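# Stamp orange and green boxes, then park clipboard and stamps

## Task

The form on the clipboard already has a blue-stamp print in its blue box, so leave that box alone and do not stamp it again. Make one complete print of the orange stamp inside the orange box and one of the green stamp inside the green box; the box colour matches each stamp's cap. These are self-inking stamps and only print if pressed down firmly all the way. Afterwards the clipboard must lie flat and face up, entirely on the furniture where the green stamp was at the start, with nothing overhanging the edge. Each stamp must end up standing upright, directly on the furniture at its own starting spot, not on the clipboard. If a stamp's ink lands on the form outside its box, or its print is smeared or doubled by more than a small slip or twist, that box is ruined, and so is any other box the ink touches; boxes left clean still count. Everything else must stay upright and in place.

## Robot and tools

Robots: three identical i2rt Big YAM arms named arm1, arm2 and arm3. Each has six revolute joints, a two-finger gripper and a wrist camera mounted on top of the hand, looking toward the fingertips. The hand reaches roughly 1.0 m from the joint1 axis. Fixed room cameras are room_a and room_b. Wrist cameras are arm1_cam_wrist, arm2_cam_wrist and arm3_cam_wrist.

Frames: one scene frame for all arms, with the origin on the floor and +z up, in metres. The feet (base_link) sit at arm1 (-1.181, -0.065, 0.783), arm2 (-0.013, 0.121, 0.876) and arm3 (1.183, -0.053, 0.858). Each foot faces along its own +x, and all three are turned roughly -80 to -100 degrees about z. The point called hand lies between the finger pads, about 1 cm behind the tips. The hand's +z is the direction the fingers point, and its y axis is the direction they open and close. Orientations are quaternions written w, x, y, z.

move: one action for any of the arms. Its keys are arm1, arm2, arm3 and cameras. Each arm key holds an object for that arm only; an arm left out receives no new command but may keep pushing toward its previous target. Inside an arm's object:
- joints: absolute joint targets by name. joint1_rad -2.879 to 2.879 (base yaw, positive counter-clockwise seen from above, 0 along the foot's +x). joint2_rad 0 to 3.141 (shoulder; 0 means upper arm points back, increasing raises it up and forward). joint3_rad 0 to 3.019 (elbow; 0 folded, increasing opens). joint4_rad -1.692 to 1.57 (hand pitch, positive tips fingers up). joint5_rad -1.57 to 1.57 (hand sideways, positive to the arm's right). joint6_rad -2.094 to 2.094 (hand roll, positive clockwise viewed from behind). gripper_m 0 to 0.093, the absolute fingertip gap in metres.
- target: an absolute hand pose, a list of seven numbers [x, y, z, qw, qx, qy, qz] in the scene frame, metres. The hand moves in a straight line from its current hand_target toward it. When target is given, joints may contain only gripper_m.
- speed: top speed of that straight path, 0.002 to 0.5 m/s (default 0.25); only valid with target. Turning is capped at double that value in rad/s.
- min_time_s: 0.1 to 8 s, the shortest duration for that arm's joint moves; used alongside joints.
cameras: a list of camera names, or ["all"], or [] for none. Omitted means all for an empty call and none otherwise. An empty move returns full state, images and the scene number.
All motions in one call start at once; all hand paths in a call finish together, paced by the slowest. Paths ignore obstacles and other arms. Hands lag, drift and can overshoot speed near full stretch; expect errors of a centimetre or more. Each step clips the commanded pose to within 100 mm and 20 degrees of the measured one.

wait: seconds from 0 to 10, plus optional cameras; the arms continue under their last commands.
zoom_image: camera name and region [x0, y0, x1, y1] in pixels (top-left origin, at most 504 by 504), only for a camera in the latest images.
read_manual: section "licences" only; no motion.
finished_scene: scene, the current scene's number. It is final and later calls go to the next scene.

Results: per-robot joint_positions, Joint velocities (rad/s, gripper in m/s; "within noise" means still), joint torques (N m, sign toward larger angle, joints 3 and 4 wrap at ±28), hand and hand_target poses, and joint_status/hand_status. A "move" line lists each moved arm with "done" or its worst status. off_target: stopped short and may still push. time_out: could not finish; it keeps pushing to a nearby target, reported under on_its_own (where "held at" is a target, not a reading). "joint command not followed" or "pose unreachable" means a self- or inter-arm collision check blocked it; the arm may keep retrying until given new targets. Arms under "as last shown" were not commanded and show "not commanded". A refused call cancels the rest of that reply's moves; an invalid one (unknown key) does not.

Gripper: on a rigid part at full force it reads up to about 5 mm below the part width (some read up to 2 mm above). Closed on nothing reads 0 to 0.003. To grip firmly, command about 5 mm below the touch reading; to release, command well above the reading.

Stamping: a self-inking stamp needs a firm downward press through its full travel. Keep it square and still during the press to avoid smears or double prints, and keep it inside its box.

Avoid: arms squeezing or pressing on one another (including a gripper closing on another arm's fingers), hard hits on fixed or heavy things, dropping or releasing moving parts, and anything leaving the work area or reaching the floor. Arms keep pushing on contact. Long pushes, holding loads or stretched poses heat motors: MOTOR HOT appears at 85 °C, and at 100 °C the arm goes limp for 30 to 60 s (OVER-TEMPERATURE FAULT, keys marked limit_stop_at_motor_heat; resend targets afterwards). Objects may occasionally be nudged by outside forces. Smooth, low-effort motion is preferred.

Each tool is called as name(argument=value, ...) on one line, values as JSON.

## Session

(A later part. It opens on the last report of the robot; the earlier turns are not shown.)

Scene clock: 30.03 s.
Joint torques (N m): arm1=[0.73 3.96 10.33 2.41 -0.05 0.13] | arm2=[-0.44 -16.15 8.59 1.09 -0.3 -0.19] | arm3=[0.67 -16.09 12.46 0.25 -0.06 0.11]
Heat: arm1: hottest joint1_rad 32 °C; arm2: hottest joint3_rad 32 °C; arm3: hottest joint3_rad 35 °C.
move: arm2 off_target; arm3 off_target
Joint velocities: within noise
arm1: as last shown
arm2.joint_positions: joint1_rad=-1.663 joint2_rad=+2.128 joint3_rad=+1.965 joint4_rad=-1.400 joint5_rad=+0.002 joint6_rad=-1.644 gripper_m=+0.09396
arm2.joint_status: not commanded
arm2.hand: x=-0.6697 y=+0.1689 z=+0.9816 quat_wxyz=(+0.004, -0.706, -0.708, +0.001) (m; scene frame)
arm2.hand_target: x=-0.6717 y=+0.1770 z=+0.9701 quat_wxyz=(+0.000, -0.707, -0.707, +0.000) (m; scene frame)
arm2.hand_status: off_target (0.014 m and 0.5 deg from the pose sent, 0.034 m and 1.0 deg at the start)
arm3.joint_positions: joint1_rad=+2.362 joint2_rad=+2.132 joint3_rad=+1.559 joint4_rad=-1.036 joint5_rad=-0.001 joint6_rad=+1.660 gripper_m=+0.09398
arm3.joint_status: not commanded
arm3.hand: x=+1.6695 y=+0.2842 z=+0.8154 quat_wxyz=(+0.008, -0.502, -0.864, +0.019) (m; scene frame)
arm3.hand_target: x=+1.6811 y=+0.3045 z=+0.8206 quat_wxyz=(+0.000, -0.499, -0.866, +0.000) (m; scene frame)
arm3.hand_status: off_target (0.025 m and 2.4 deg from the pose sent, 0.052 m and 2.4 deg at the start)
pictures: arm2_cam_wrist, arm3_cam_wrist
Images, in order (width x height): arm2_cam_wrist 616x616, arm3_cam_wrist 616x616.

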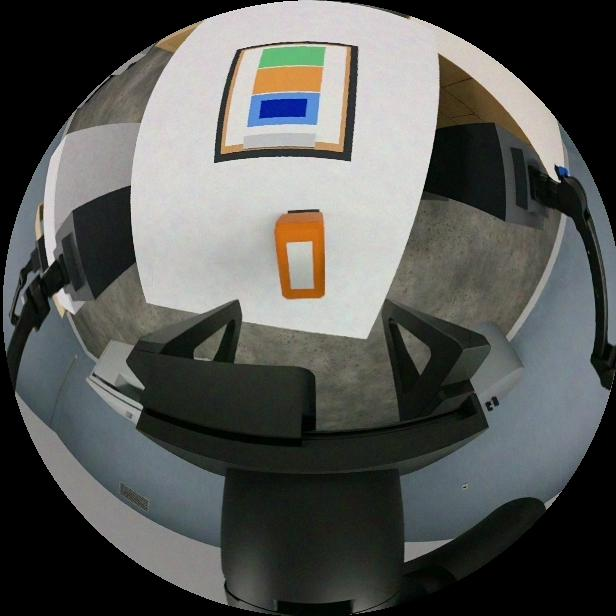

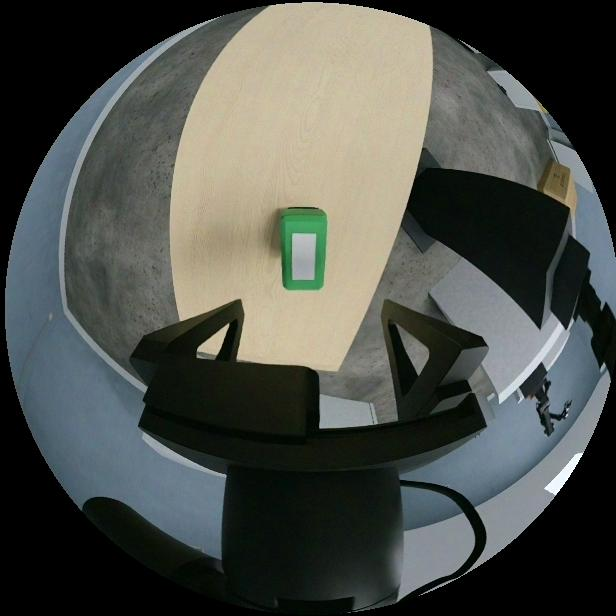

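move(arm2={"target": [-0.662, 0.178, 0.925, 0, 0.7071, 0.7071, 0]}, arm3={"target": [1.672, 0.329, 0.745, 0, 0.4993, 0.8664, 0]}, cameras=["arm2_cam_wrist", "arm3_cam_wrist", "room_a", "room_b"])

zoom_image(camera="arm2_cam_wrist", region=[180, 130, 430, 380])

zoom_image(camera="arm3_cam_wrist", region=[180, 130, 430, 380])

zoom_image(camera="room_b", region=[640, 130, 840, 330])

zoom_image(camera="room_b", region=[270, 100, 470, 300])

Scene clock: 32.27 s.
Joint torques (N m): arm1=[0.5 3.43 10.36 2.54 -0.03 0.13] | arm2=[-0.62 -16.26 8.34 1.07 -0.31 -0.19] | arm3=[0.38 -17.03 11.3 0.16 -0.05 0.12]
Heat: arm1: hottest joint1_rad 32 °C; arm2: hottest joint3_rad 32 °C; arm3: hottest joint3_rad 35 °C.
move: arm2 off_target; arm3 off_target
Joint velocities: within noise
arm1: as last shown
arm2.joint_positions: joint1_rad=-1.663 joint2_rad=+2.135 joint3_rad=+1.849 joint4_rad=-1.281 joint5_rad=+0.002 joint6_rad=-1.647 gripper_m=+0.09396
arm2.joint_status: not commanded
arm2.hand: x=-0.6605 y=+0.1683 z=+0.9343 quat_wxyz=(+0.002, -0.706, -0.709, +0.000) (m; scene frame)
arm2.hand_target: x=-0.6618 y=+0.1780 z=+0.9252 quat_wxyz=(+0.000, -0.707, -0.707, +0.000) (m; scene frame)
arm2.hand_status: off_target (0.014 m and 0.4 deg from the pose sent, 0.058 m and 0.5 deg at the start)
arm3.joint_positions: joint1_rad=+2.411 joint2_rad=+2.265 joint3_rad=+1.568 joint4_rad=-0.911 joint5_rad=-0.002 joint6_rad=+1.700 gripper_m=+0.09398
arm3.joint_status: not commanded
arm3.hand: x=+1.6583 y=+0.3119 z=+0.7403 quat_wxyz=(+0.008, -0.499, -0.867, +0.019) (m; scene frame)
arm3.hand_target: x=+1.6713 y=+0.3286 z=+0.7457 quat_wxyz=(+0.000, -0.499, -0.866, +0.000) (m; scene frame)
arm3.hand_status: off_target (0.022 m and 2.4 deg from the pose sent, 0.083 m and 2.4 deg at the start)
pictures: arm2_cam_wrist, arm3_cam_wrist, room_a, room_b
Images, in order (width x height): arm2_cam_wrist 616x616, arm3_cam_wrist 616x616, room_a 896x504, room_b 896x504.

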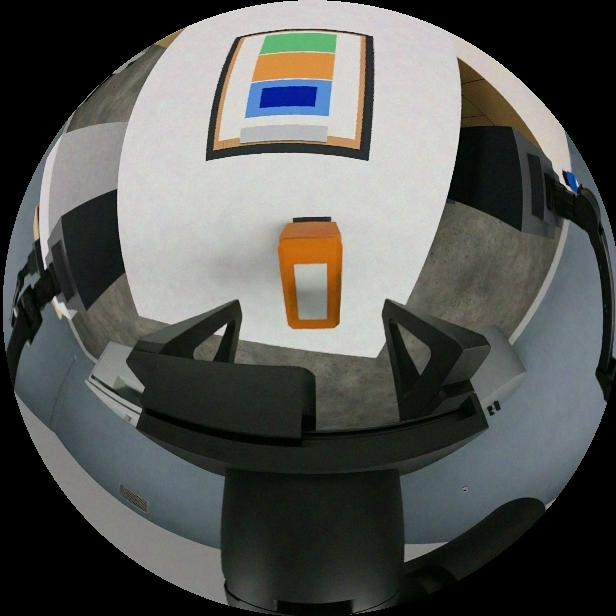

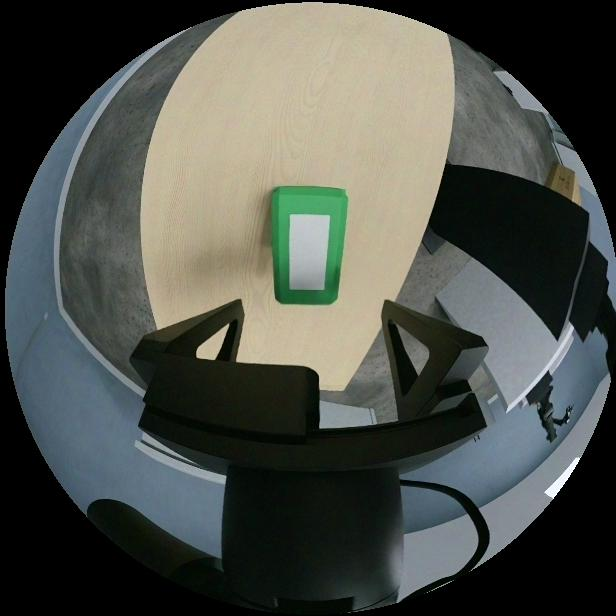

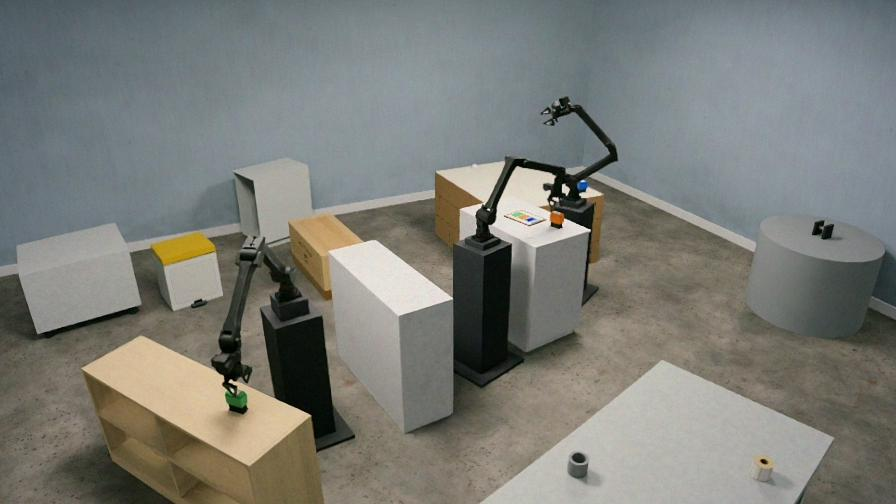

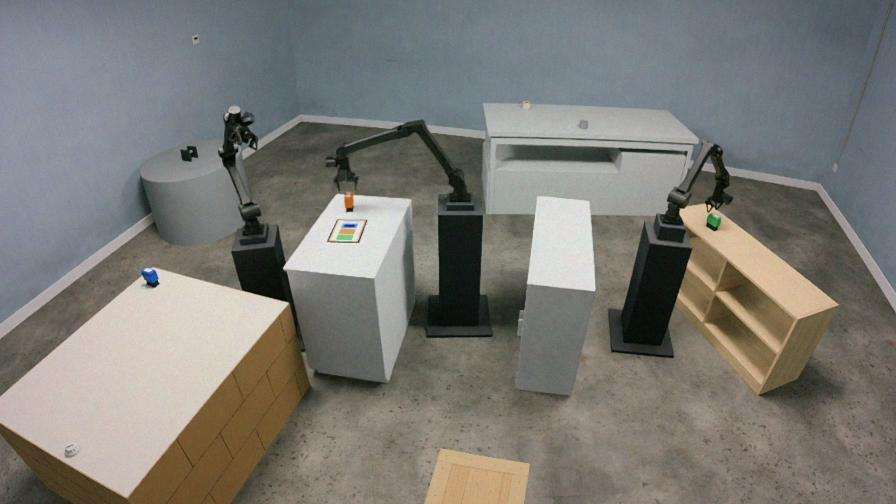

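Scaled by 2.016 from the camera's 616x616 image, which has a finer 880x880 frame.

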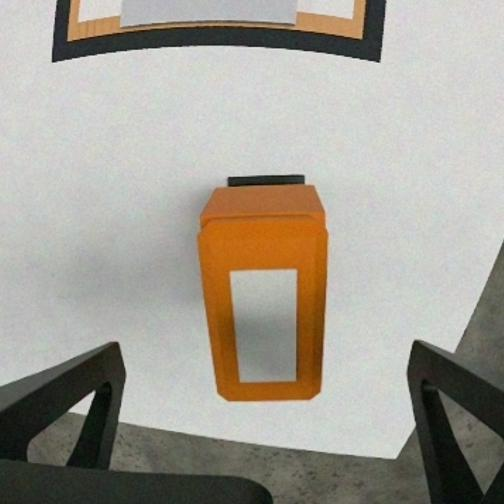

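Scaled by 2.016 from the camera's 616x616 image, which has a finer 880x880 frame.

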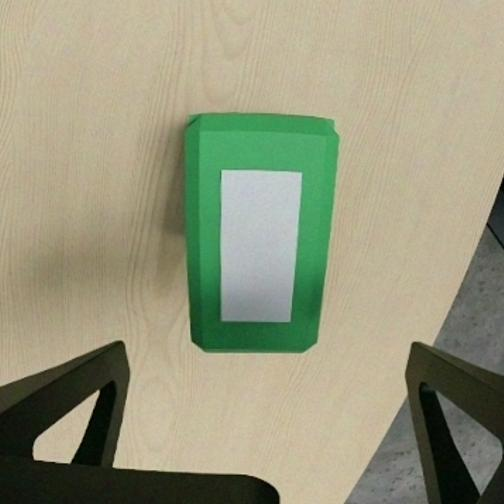

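Scaled by 2.520 from the camera's 896x504 image, which has a finer 1280x720 frame.

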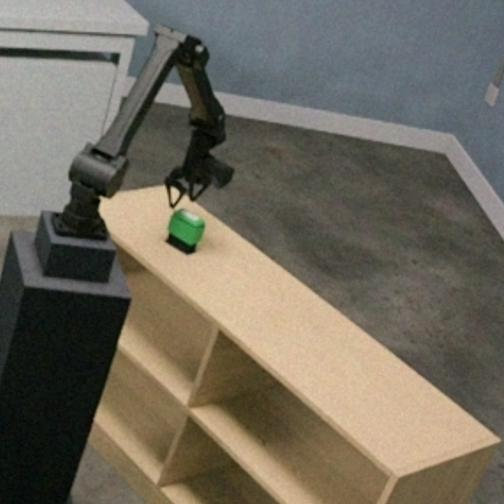

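Scaled by 2.520 from the camera's 896x504 image, which has a finer 1280x720 frame.

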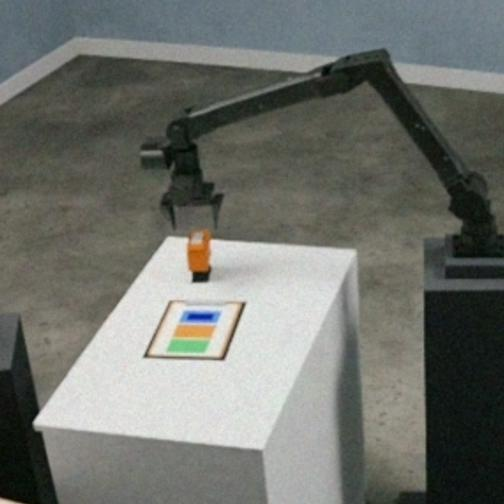

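move(arm2={"target": [-0.6605, 0.180, 0.897, 0, 0.7071, 0.7071, 0]}, arm3={"target": [1.688, 0.304, 0.716, 0.0081, 0.4993, 0.8664, 0.0191]}, cameras=["arm2_cam_wrist", "arm3_cam_wrist", "room_a", "room_b"])

zoom_image(camera="arm2_cam_wrist", region=[180, 130, 430, 380])

zoom_image(camera="arm3_cam_wrist", region=[180, 130, 430, 380])

zoom_image(camera="room_b", region=[660, 130, 760, 250])

zoom_image(camera="room_b", region=[290, 130, 410, 250])

Scene clock: 34.57 s.
Joint torques (N m): arm1=[0.5 3.43 10.43 2.39 -0.05 0.13] | arm2=[-0.73 -16.15 8.18 1.05 -0.3 -0.2] | arm3=[-0.85 -16.32 7.45 0.42 -0.07 -0.17]
Heat: arm1: hottest joint1_rad 32 °C; arm2: hottest joint3_rad 32 °C; arm3: hottest joint3_rad 35 °C.
move: arm2 off_target; arm3 off_target
Joint velocities: within noise
arm1.joint_positions: joint1_rad=+0.427 joint2_rad=+0.626 joint3_rad=+1.429 joint4_rad=-1.159 joint5_rad=-0.051 joint6_rad=-0.671 gripper_m=+0.09396
arm1.joint_status: not commanded
arm1.hand: x=-1.0181 y=-0.2637 z=+1.3767 quat_wxyz=(-0.408, -0.090, -0.818, +0.394) (m; scene frame)
arm1.hand_target: x=-1.0204 y=-0.2604 z=+1.3914 quat_wxyz=(-0.417, -0.089, -0.809, +0.404) (m; scene frame)
arm1.hand_status: not commanded
arm2.joint_positions: joint1_rad=-1.665 joint2_rad=+2.156 joint3_rad=+1.810 joint4_rad=-1.221 joint5_rad=+0.002 joint6_rad=-1.650 gripper_m=+0.09396
arm2.joint_status: not commanded
arm2.hand: x=-0.6591 y=+0.1694 z=+0.9064 quat_wxyz=(+0.002, -0.705, -0.709, +0.000) (m; scene frame)
arm2.hand_target: x=-0.6602 y=+0.1800 z=+0.8971 quat_wxyz=(+0.000, -0.707, -0.707, +0.000) (m; scene frame)
arm2.hand_status: off_target (0.014 m and 0.4 deg from the pose sent, 0.039 m and 0.4 deg at the start)
arm3.joint_positions: joint1_rad=+2.381 joint2_rad=+2.274 joint3_rad=+1.568 joint4_rad=-0.798 joint5_rad=-0.002 joint6_rad=+1.672 gripper_m=+0.09398
arm3.joint_status: not commanded
arm3.hand: x=+1.6898 y=+0.3127 z=+0.7352 quat_wxyz=(-0.013, -0.499, -0.866, -0.029) (m; scene frame)
arm3.hand_target: x=+1.6874 y=+0.3038 z=+0.7164 quat_wxyz=(-0.008, -0.499, -0.866, -0.019) (m; scene frame)
arm3.hand_status: off_target (0.021 m and 1.2 deg from the pose sent, 0.039 m and 4.7 deg at the start)
pictures: arm2_cam_wrist, arm3_cam_wrist, room_a, room_b
Images, in order (width x height): arm2_cam_wrist 616x616, arm3_cam_wrist 616x616, room_a 896x504, room_b 896x504.

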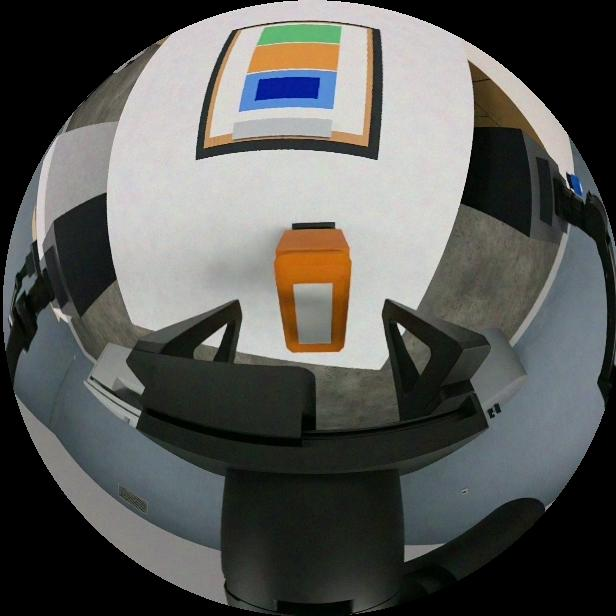

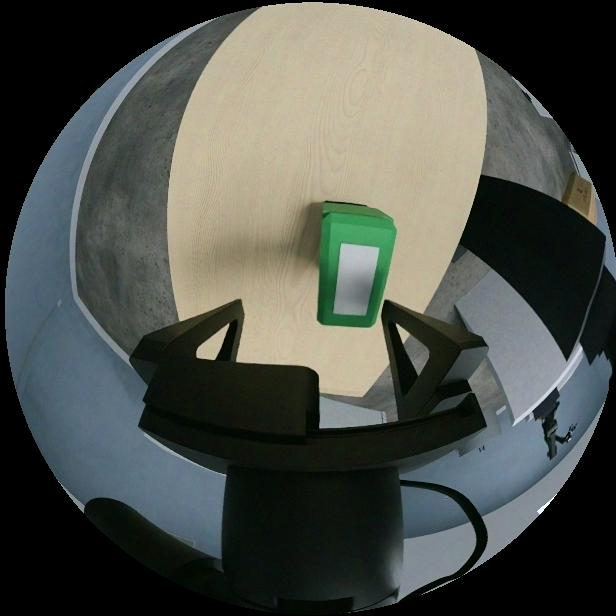

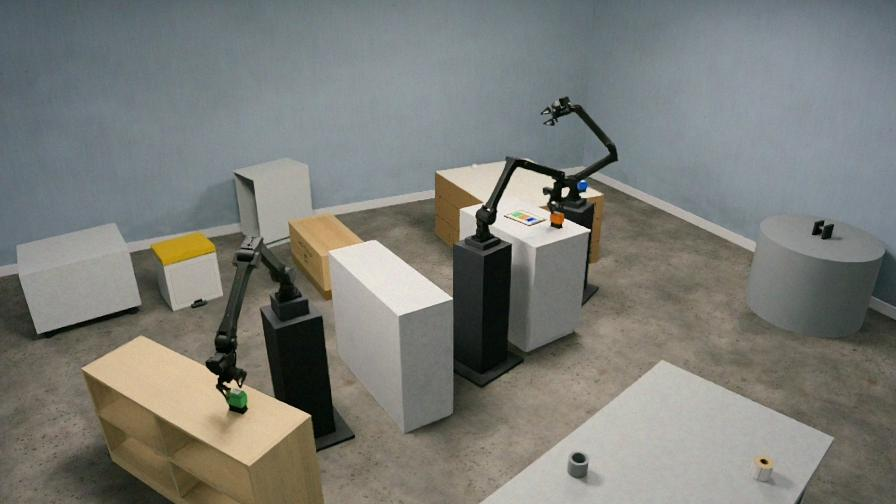

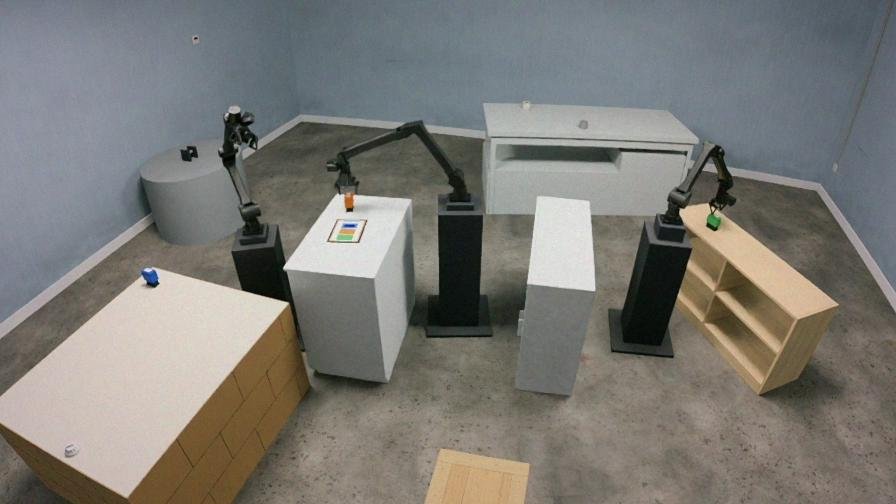

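Scaled by 2.016 from the camera's 616x616 image, which has a finer 880x880 frame.

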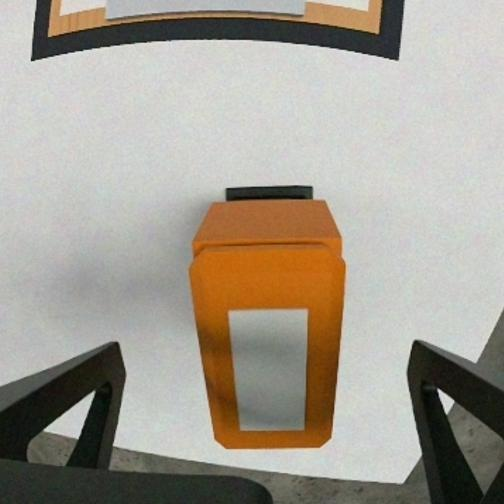

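Scaled by 2.016 from the camera's 616x616 image, which has a finer 880x880 frame.

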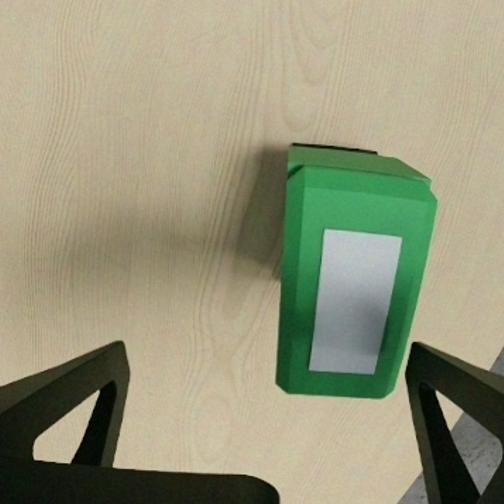

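Scaled by 4.200 from the camera's 896x504 image, which has a finer 1280x720 frame.

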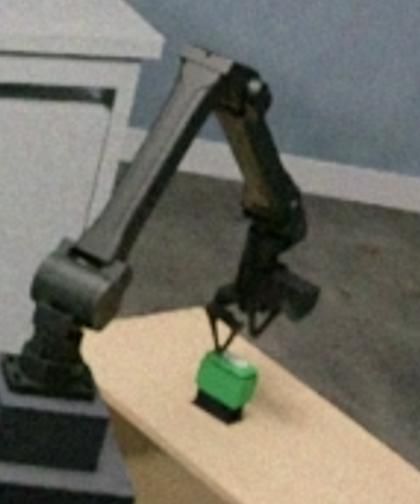

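Scaled by 4.200 from the camera's 896x504 image, which has a finer 1280x720 frame.

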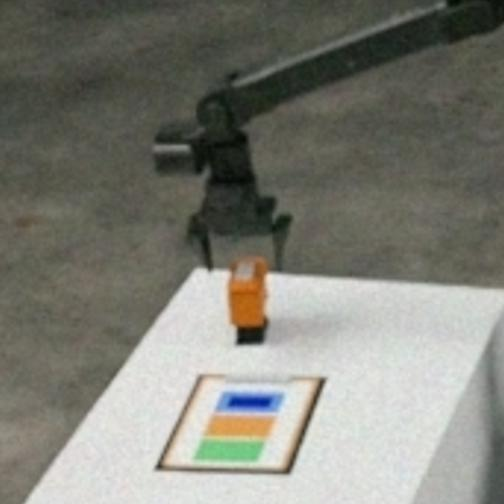

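zoom_image(camera="room_a", region=[520, 170, 600, 250])

zoom_image(camera="room_b", region=[320, 160, 400, 240])

zoom_image(camera="room_a", region=[190, 330, 280, 420])

zoom_image(camera="arm1_cam_wrist", region=[40, 220, 180, 360])

Scaled by 6.300 from the camera's 896x504 image, which has a finer 1280x720 frame.

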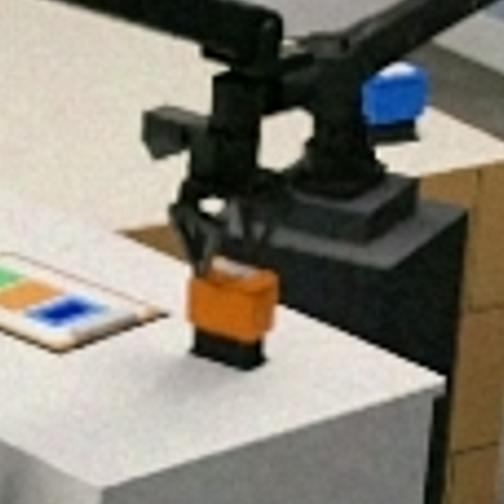

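Scaled by 6.300 from the camera's 896x504 image, which has a finer 1280x720 frame.

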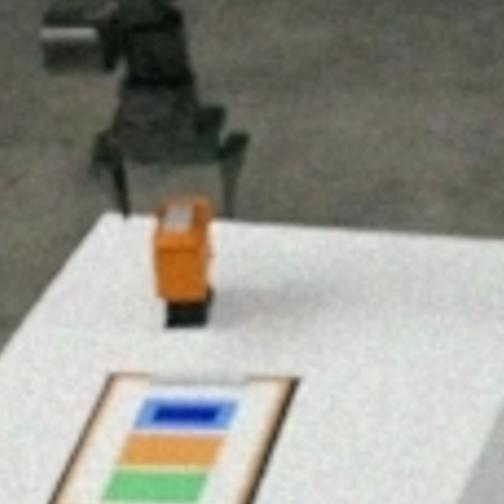

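Scaled by 5.600 from the camera's 896x504 image, which has a finer 1280x720 frame.

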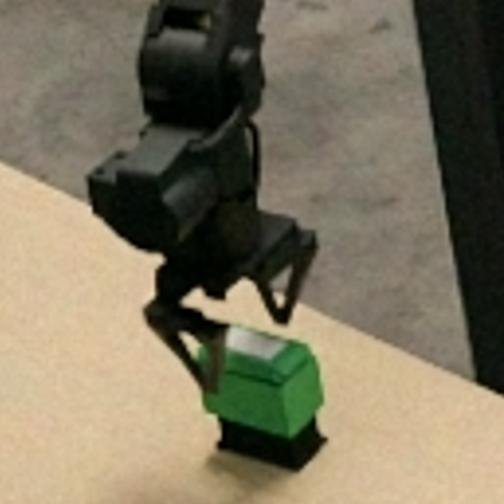

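This scene's latest camera images include none from arm1_cam_wrist. They are from: arm2_cam_wrist, arm3_cam_wrist, room_a, room_b. arm1_cam_wrist's image comes with the result of a call that names it in "cameras".

move(arm2={"target": [-0.6605, 0.186, 0.856, 0, 0.7071, 0.7071, 0], "speed": 0.1}, arm3={"target": [1.680, 0.298, 0.79, 0.0081, 0.4993, 0.8664, 0.0191]}, cameras=["arm2_cam_wrist", "arm3_cam_wrist", "room_a", "room_b"])

zoom_image(camera="arm2_cam_wrist", region=[180, 180, 430, 430])

zoom_image(camera="arm3_cam_wrist", region=[180, 130, 430, 380])

zoom_image(camera="room_b", region=[320, 160, 400, 240])

zoom_image(camera="room_a", region=[520, 170, 600, 250])

Scene clock: 38.07 s.
Joint torques (N m): arm1=[0.67 3.72 10.41 2.45 -0.04 0.12] | arm2=[-0.56 -16.5 8.1 1.02 -0.3 -0.2] | arm3=[-1.38 -17.08 8.1 -0.49 -0.06 -0.08]
Heat: arm1: hottest joint3_rad 33 °C; arm2: hottest joint3_rad 32 °C; arm3: hottest joint3_rad 35 °C.
move: arm2 off_target; arm3 done
Joint velocities: within noise
arm1: as last shown
arm2.joint_positions: joint1_rad=-1.676 joint2_rad=+2.206 joint3_rad=+1.774 joint4_rad=-1.141 joint5_rad=+0.002 joint6_rad=-1.660 gripper_m=+0.09396
arm2.joint_status: not commanded
arm2.hand: x=-0.6583 y=+0.1763 z=+0.8624 quat_wxyz=(+0.000, -0.706, -0.709, -0.002) (m; scene frame)
arm2.hand_target: x=-0.6603 y=+0.1859 z=+0.8562 quat_wxyz=(+0.000, -0.707, -0.707, +0.000) (m; scene frame)
arm2.hand_status: off_target (0.012 m and 0.3 deg from the pose sent, 0.053 m and 0.4 deg at the start)
arm3.joint_positions: joint1_rad=+2.381 joint2_rad=+2.154 joint3_rad=+1.536 joint4_rad=-0.885 joint5_rad=-0.002 joint6_rad=+1.670 gripper_m=+0.09398
arm3.joint_status: not commanded
arm3.hand: x=+1.6813 y=+0.3067 z=+0.7956 quat_wxyz=(-0.013, -0.498, -0.866, -0.029) (m; scene frame)
arm3.hand_target: x=+1.6799 y=+0.2981 z=+0.7902 quat_wxyz=(-0.008, -0.499, -0.866, -0.019) (m; scene frame)
arm3.hand_status: done (0.010 m and 1.3 deg from the pose sent, 0.058 m and 1.2 deg at the start)
pictures: arm2_cam_wrist, arm3_cam_wrist, room_a, room_b
Images, in order (width x height): arm2_cam_wrist 616x616, arm3_cam_wrist 616x616, room_a 896x504, room_b 896x504.

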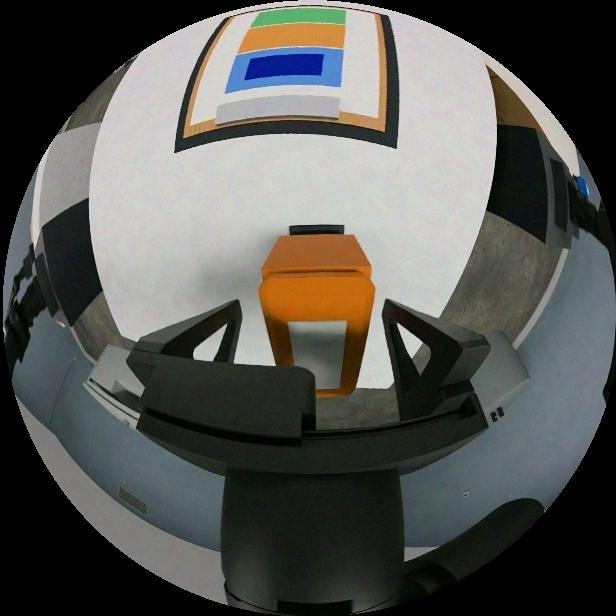

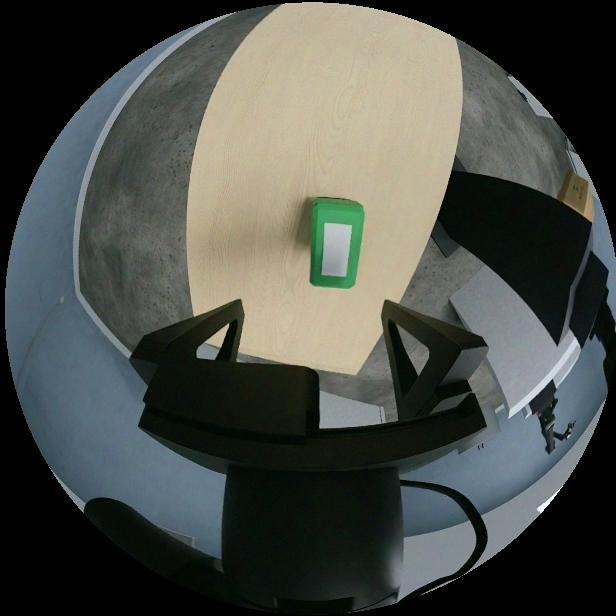

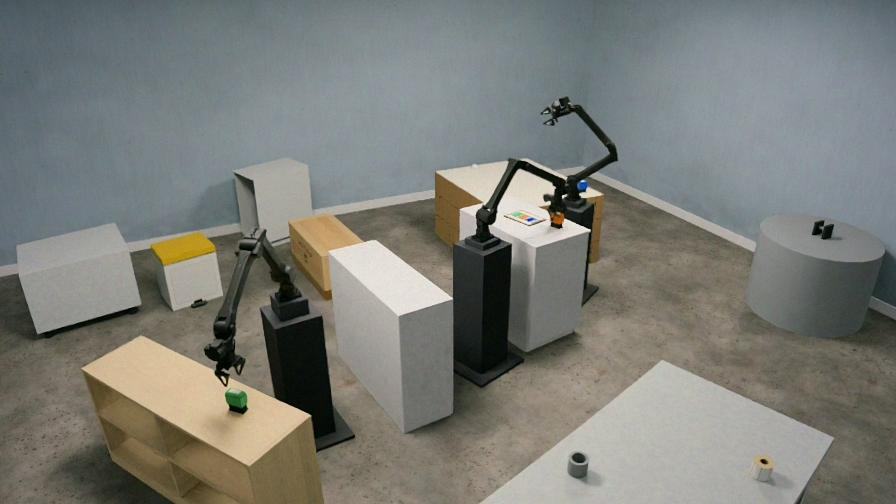

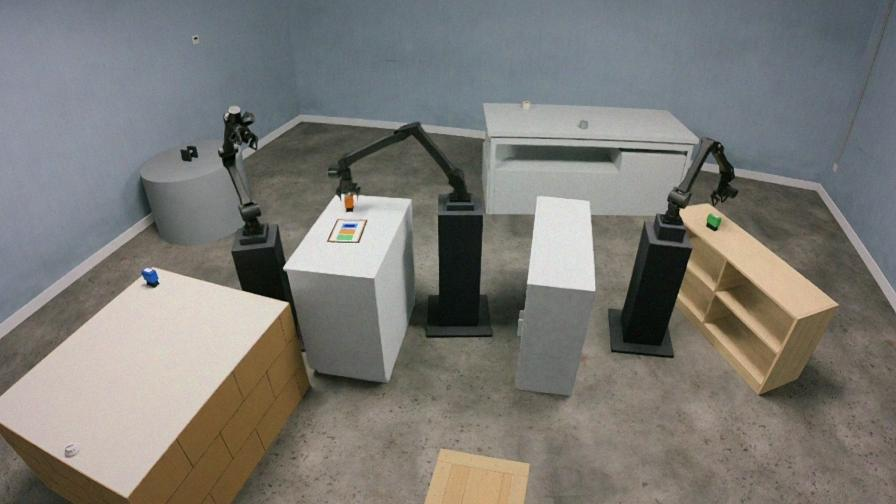

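Scaled by 2.016 from the camera's 616x616 image, which has a finer 880x880 frame.

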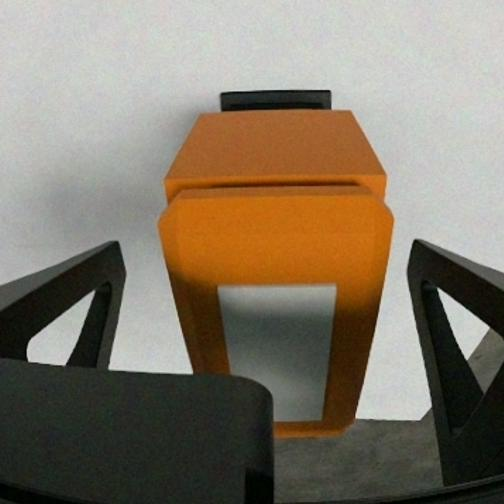

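Scaled by 2.016 from the camera's 616x616 image, which has a finer 880x880 frame.

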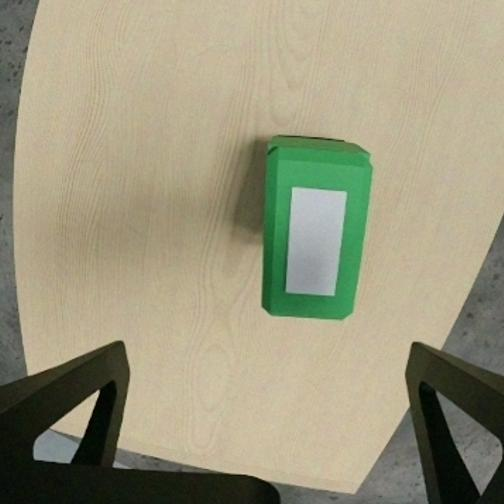

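Scaled by 6.300 from the camera's 896x504 image, which has a finer 1280x720 frame.

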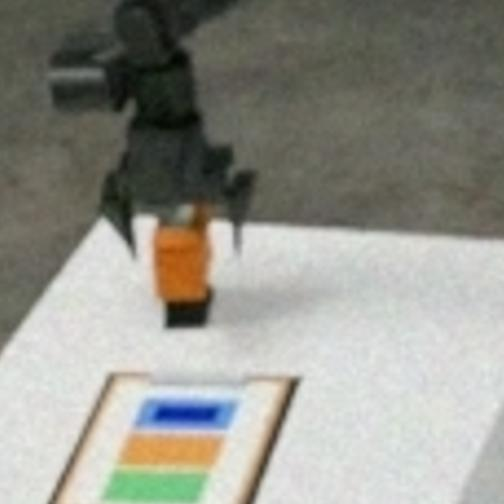

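Scaled by 6.300 from the camera's 896x504 image, which has a finer 1280x720 frame.

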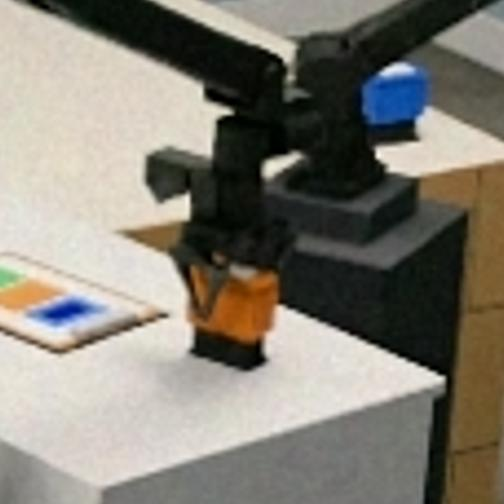

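move(arm2={"joints": {"gripper_m": 0.03}}, arm3={"target": [1.667, 0.283, 0.745, 0.0055, 0.4993, 0.8664, 0.0125], "speed": 0.1}, cameras=["arm2_cam_wrist", "arm3_cam_wrist", "room_a", "room_b"])

zoom_image(camera="arm2_cam_wrist", region=[180, 180, 430, 430])

zoom_image(camera="arm3_cam_wrist", region=[180, 130, 430, 380])

zoom_image(camera="room_a", region=[190, 330, 280, 420])

Scene clock: 39.53 s.
Joint torques (N m): arm1=[0.56 3.6 10.36 2.36 -0.05 0.09] | arm2=[-0.5 -16.56 8.13 0.92 -0.29 -0.19] | arm3=[-1.61 -14.86 7.43 0.28 -0.04 -0.11]
Heat: arm1: hottest joint3_rad 33 °C; arm2: hottest joint3_rad 32 °C; arm3: hottest joint3_rad 35 °C.
move: arm2 off_target; arm3 off_target
Joint velocities: within noise
arm1: as last shown
arm2.joint_positions: joint1_rad=-1.676 joint2_rad=+2.206 joint3_rad=+1.774 joint4_rad=-1.138 joint5_rad=+0.002 joint6_rad=-1.661 gripper_m=+0.04515
arm2.joint_status: gripper_m off_target (ended at +0.04518, target +0.03000)
arm2.hand: x=-0.6590 y=+0.1763 z=+0.8624 quat_wxyz=(+0.001, -0.705, -0.709, -0.001) (m; scene frame)
arm2.hand_target: x=-0.6604 y=+0.1859 z=+0.8562 quat_wxyz=(+0.000, -0.707, -0.707, +0.000) (m; scene frame)
arm2.hand_status: not commanded
arm3.joint_positions: joint1_rad=+2.378 joint2_rad=+2.178 joint3_rad=+1.465 joint4_rad=-0.810 joint5_rad=-0.002 joint6_rad=+1.663 gripper_m=+0.09398
arm3.joint_status: not commanded
arm3.hand: x=+1.6656 y=+0.2927 z=+0.7604 quat_wxyz=(-0.009, -0.497, -0.868, -0.020) (m; scene frame)
arm3.hand_target: x=+1.6665 y=+0.2829 z=+0.7453 quat_wxyz=(-0.005, -0.499, -0.866, -0.012) (m; scene frame)
arm3.hand_status: off_target (0.018 m and 1.0 deg from the pose sent, 0.058 m and 2.1 deg at the start)
pictures: arm2_cam_wrist, arm3_cam_wrist, room_a, room_b
Images, in order (width x height): arm2_cam_wrist 616x616, arm3_cam_wrist 616x616, room_a 896x504, room_b 896x504.

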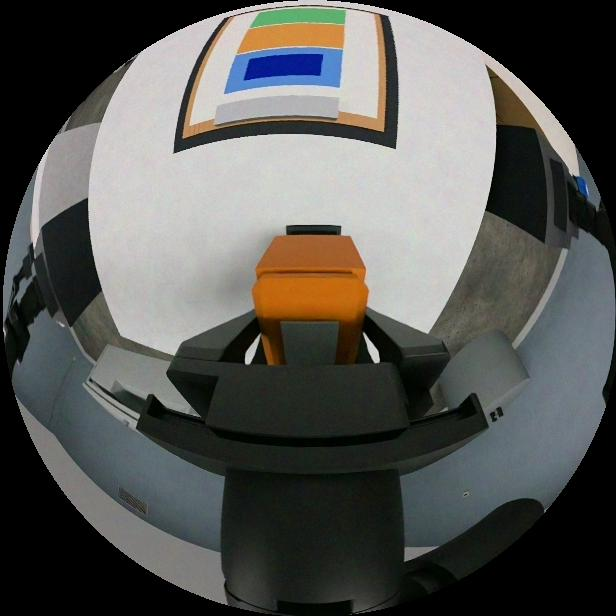

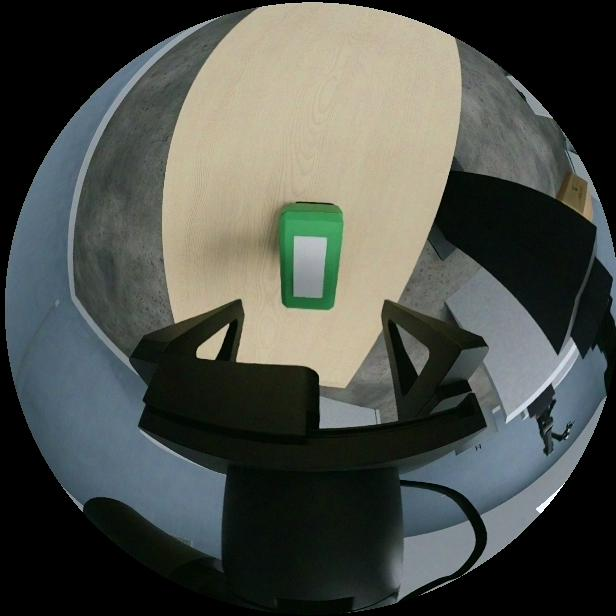

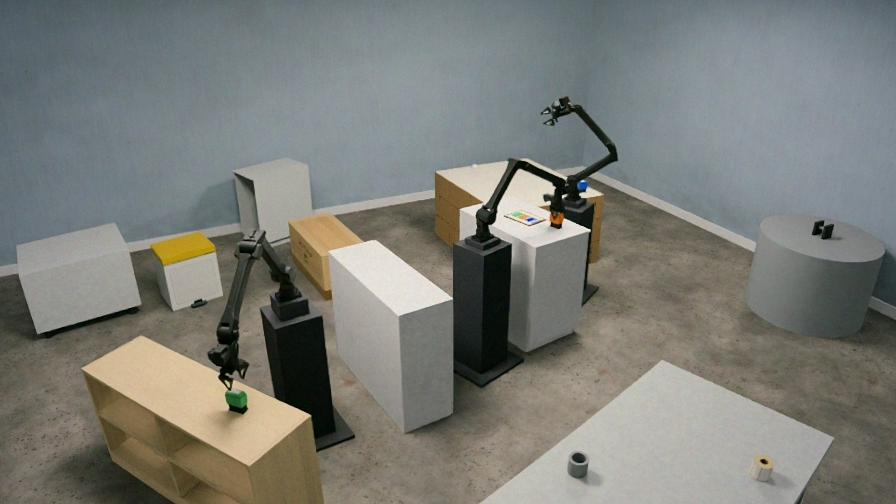

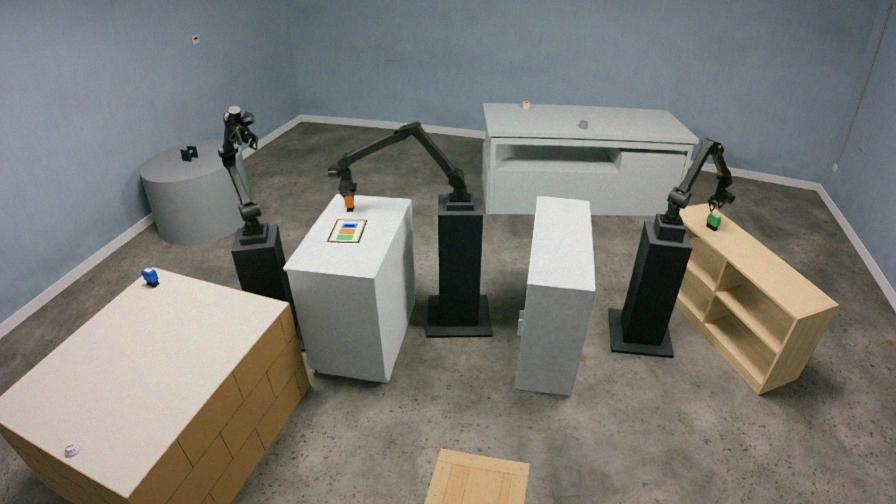

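Scaled by 2.016 from the camera's 616x616 image, which has a finer 880x880 frame.

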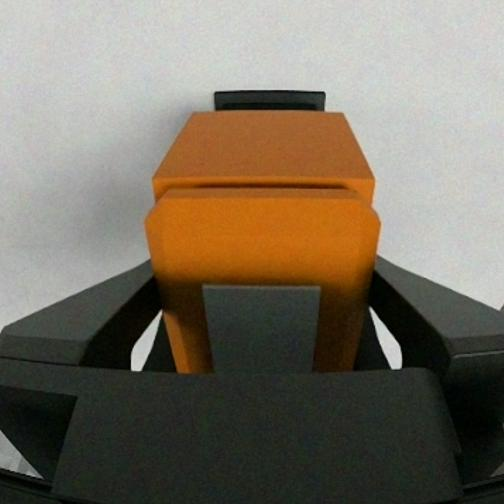

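Scaled by 2.016 from the camera's 616x616 image, which has a finer 880x880 frame.

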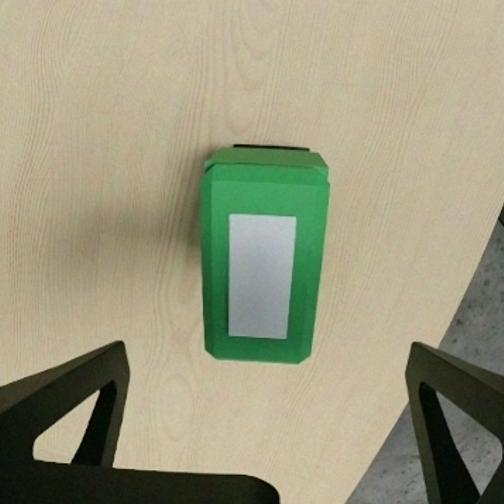

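Scaled by 5.600 from the camera's 896x504 image, which has a finer 1280x720 frame.

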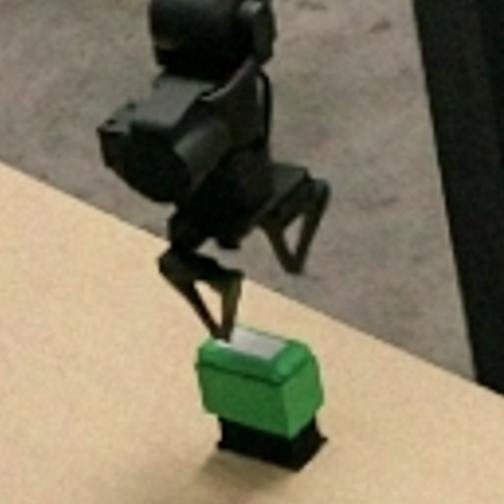

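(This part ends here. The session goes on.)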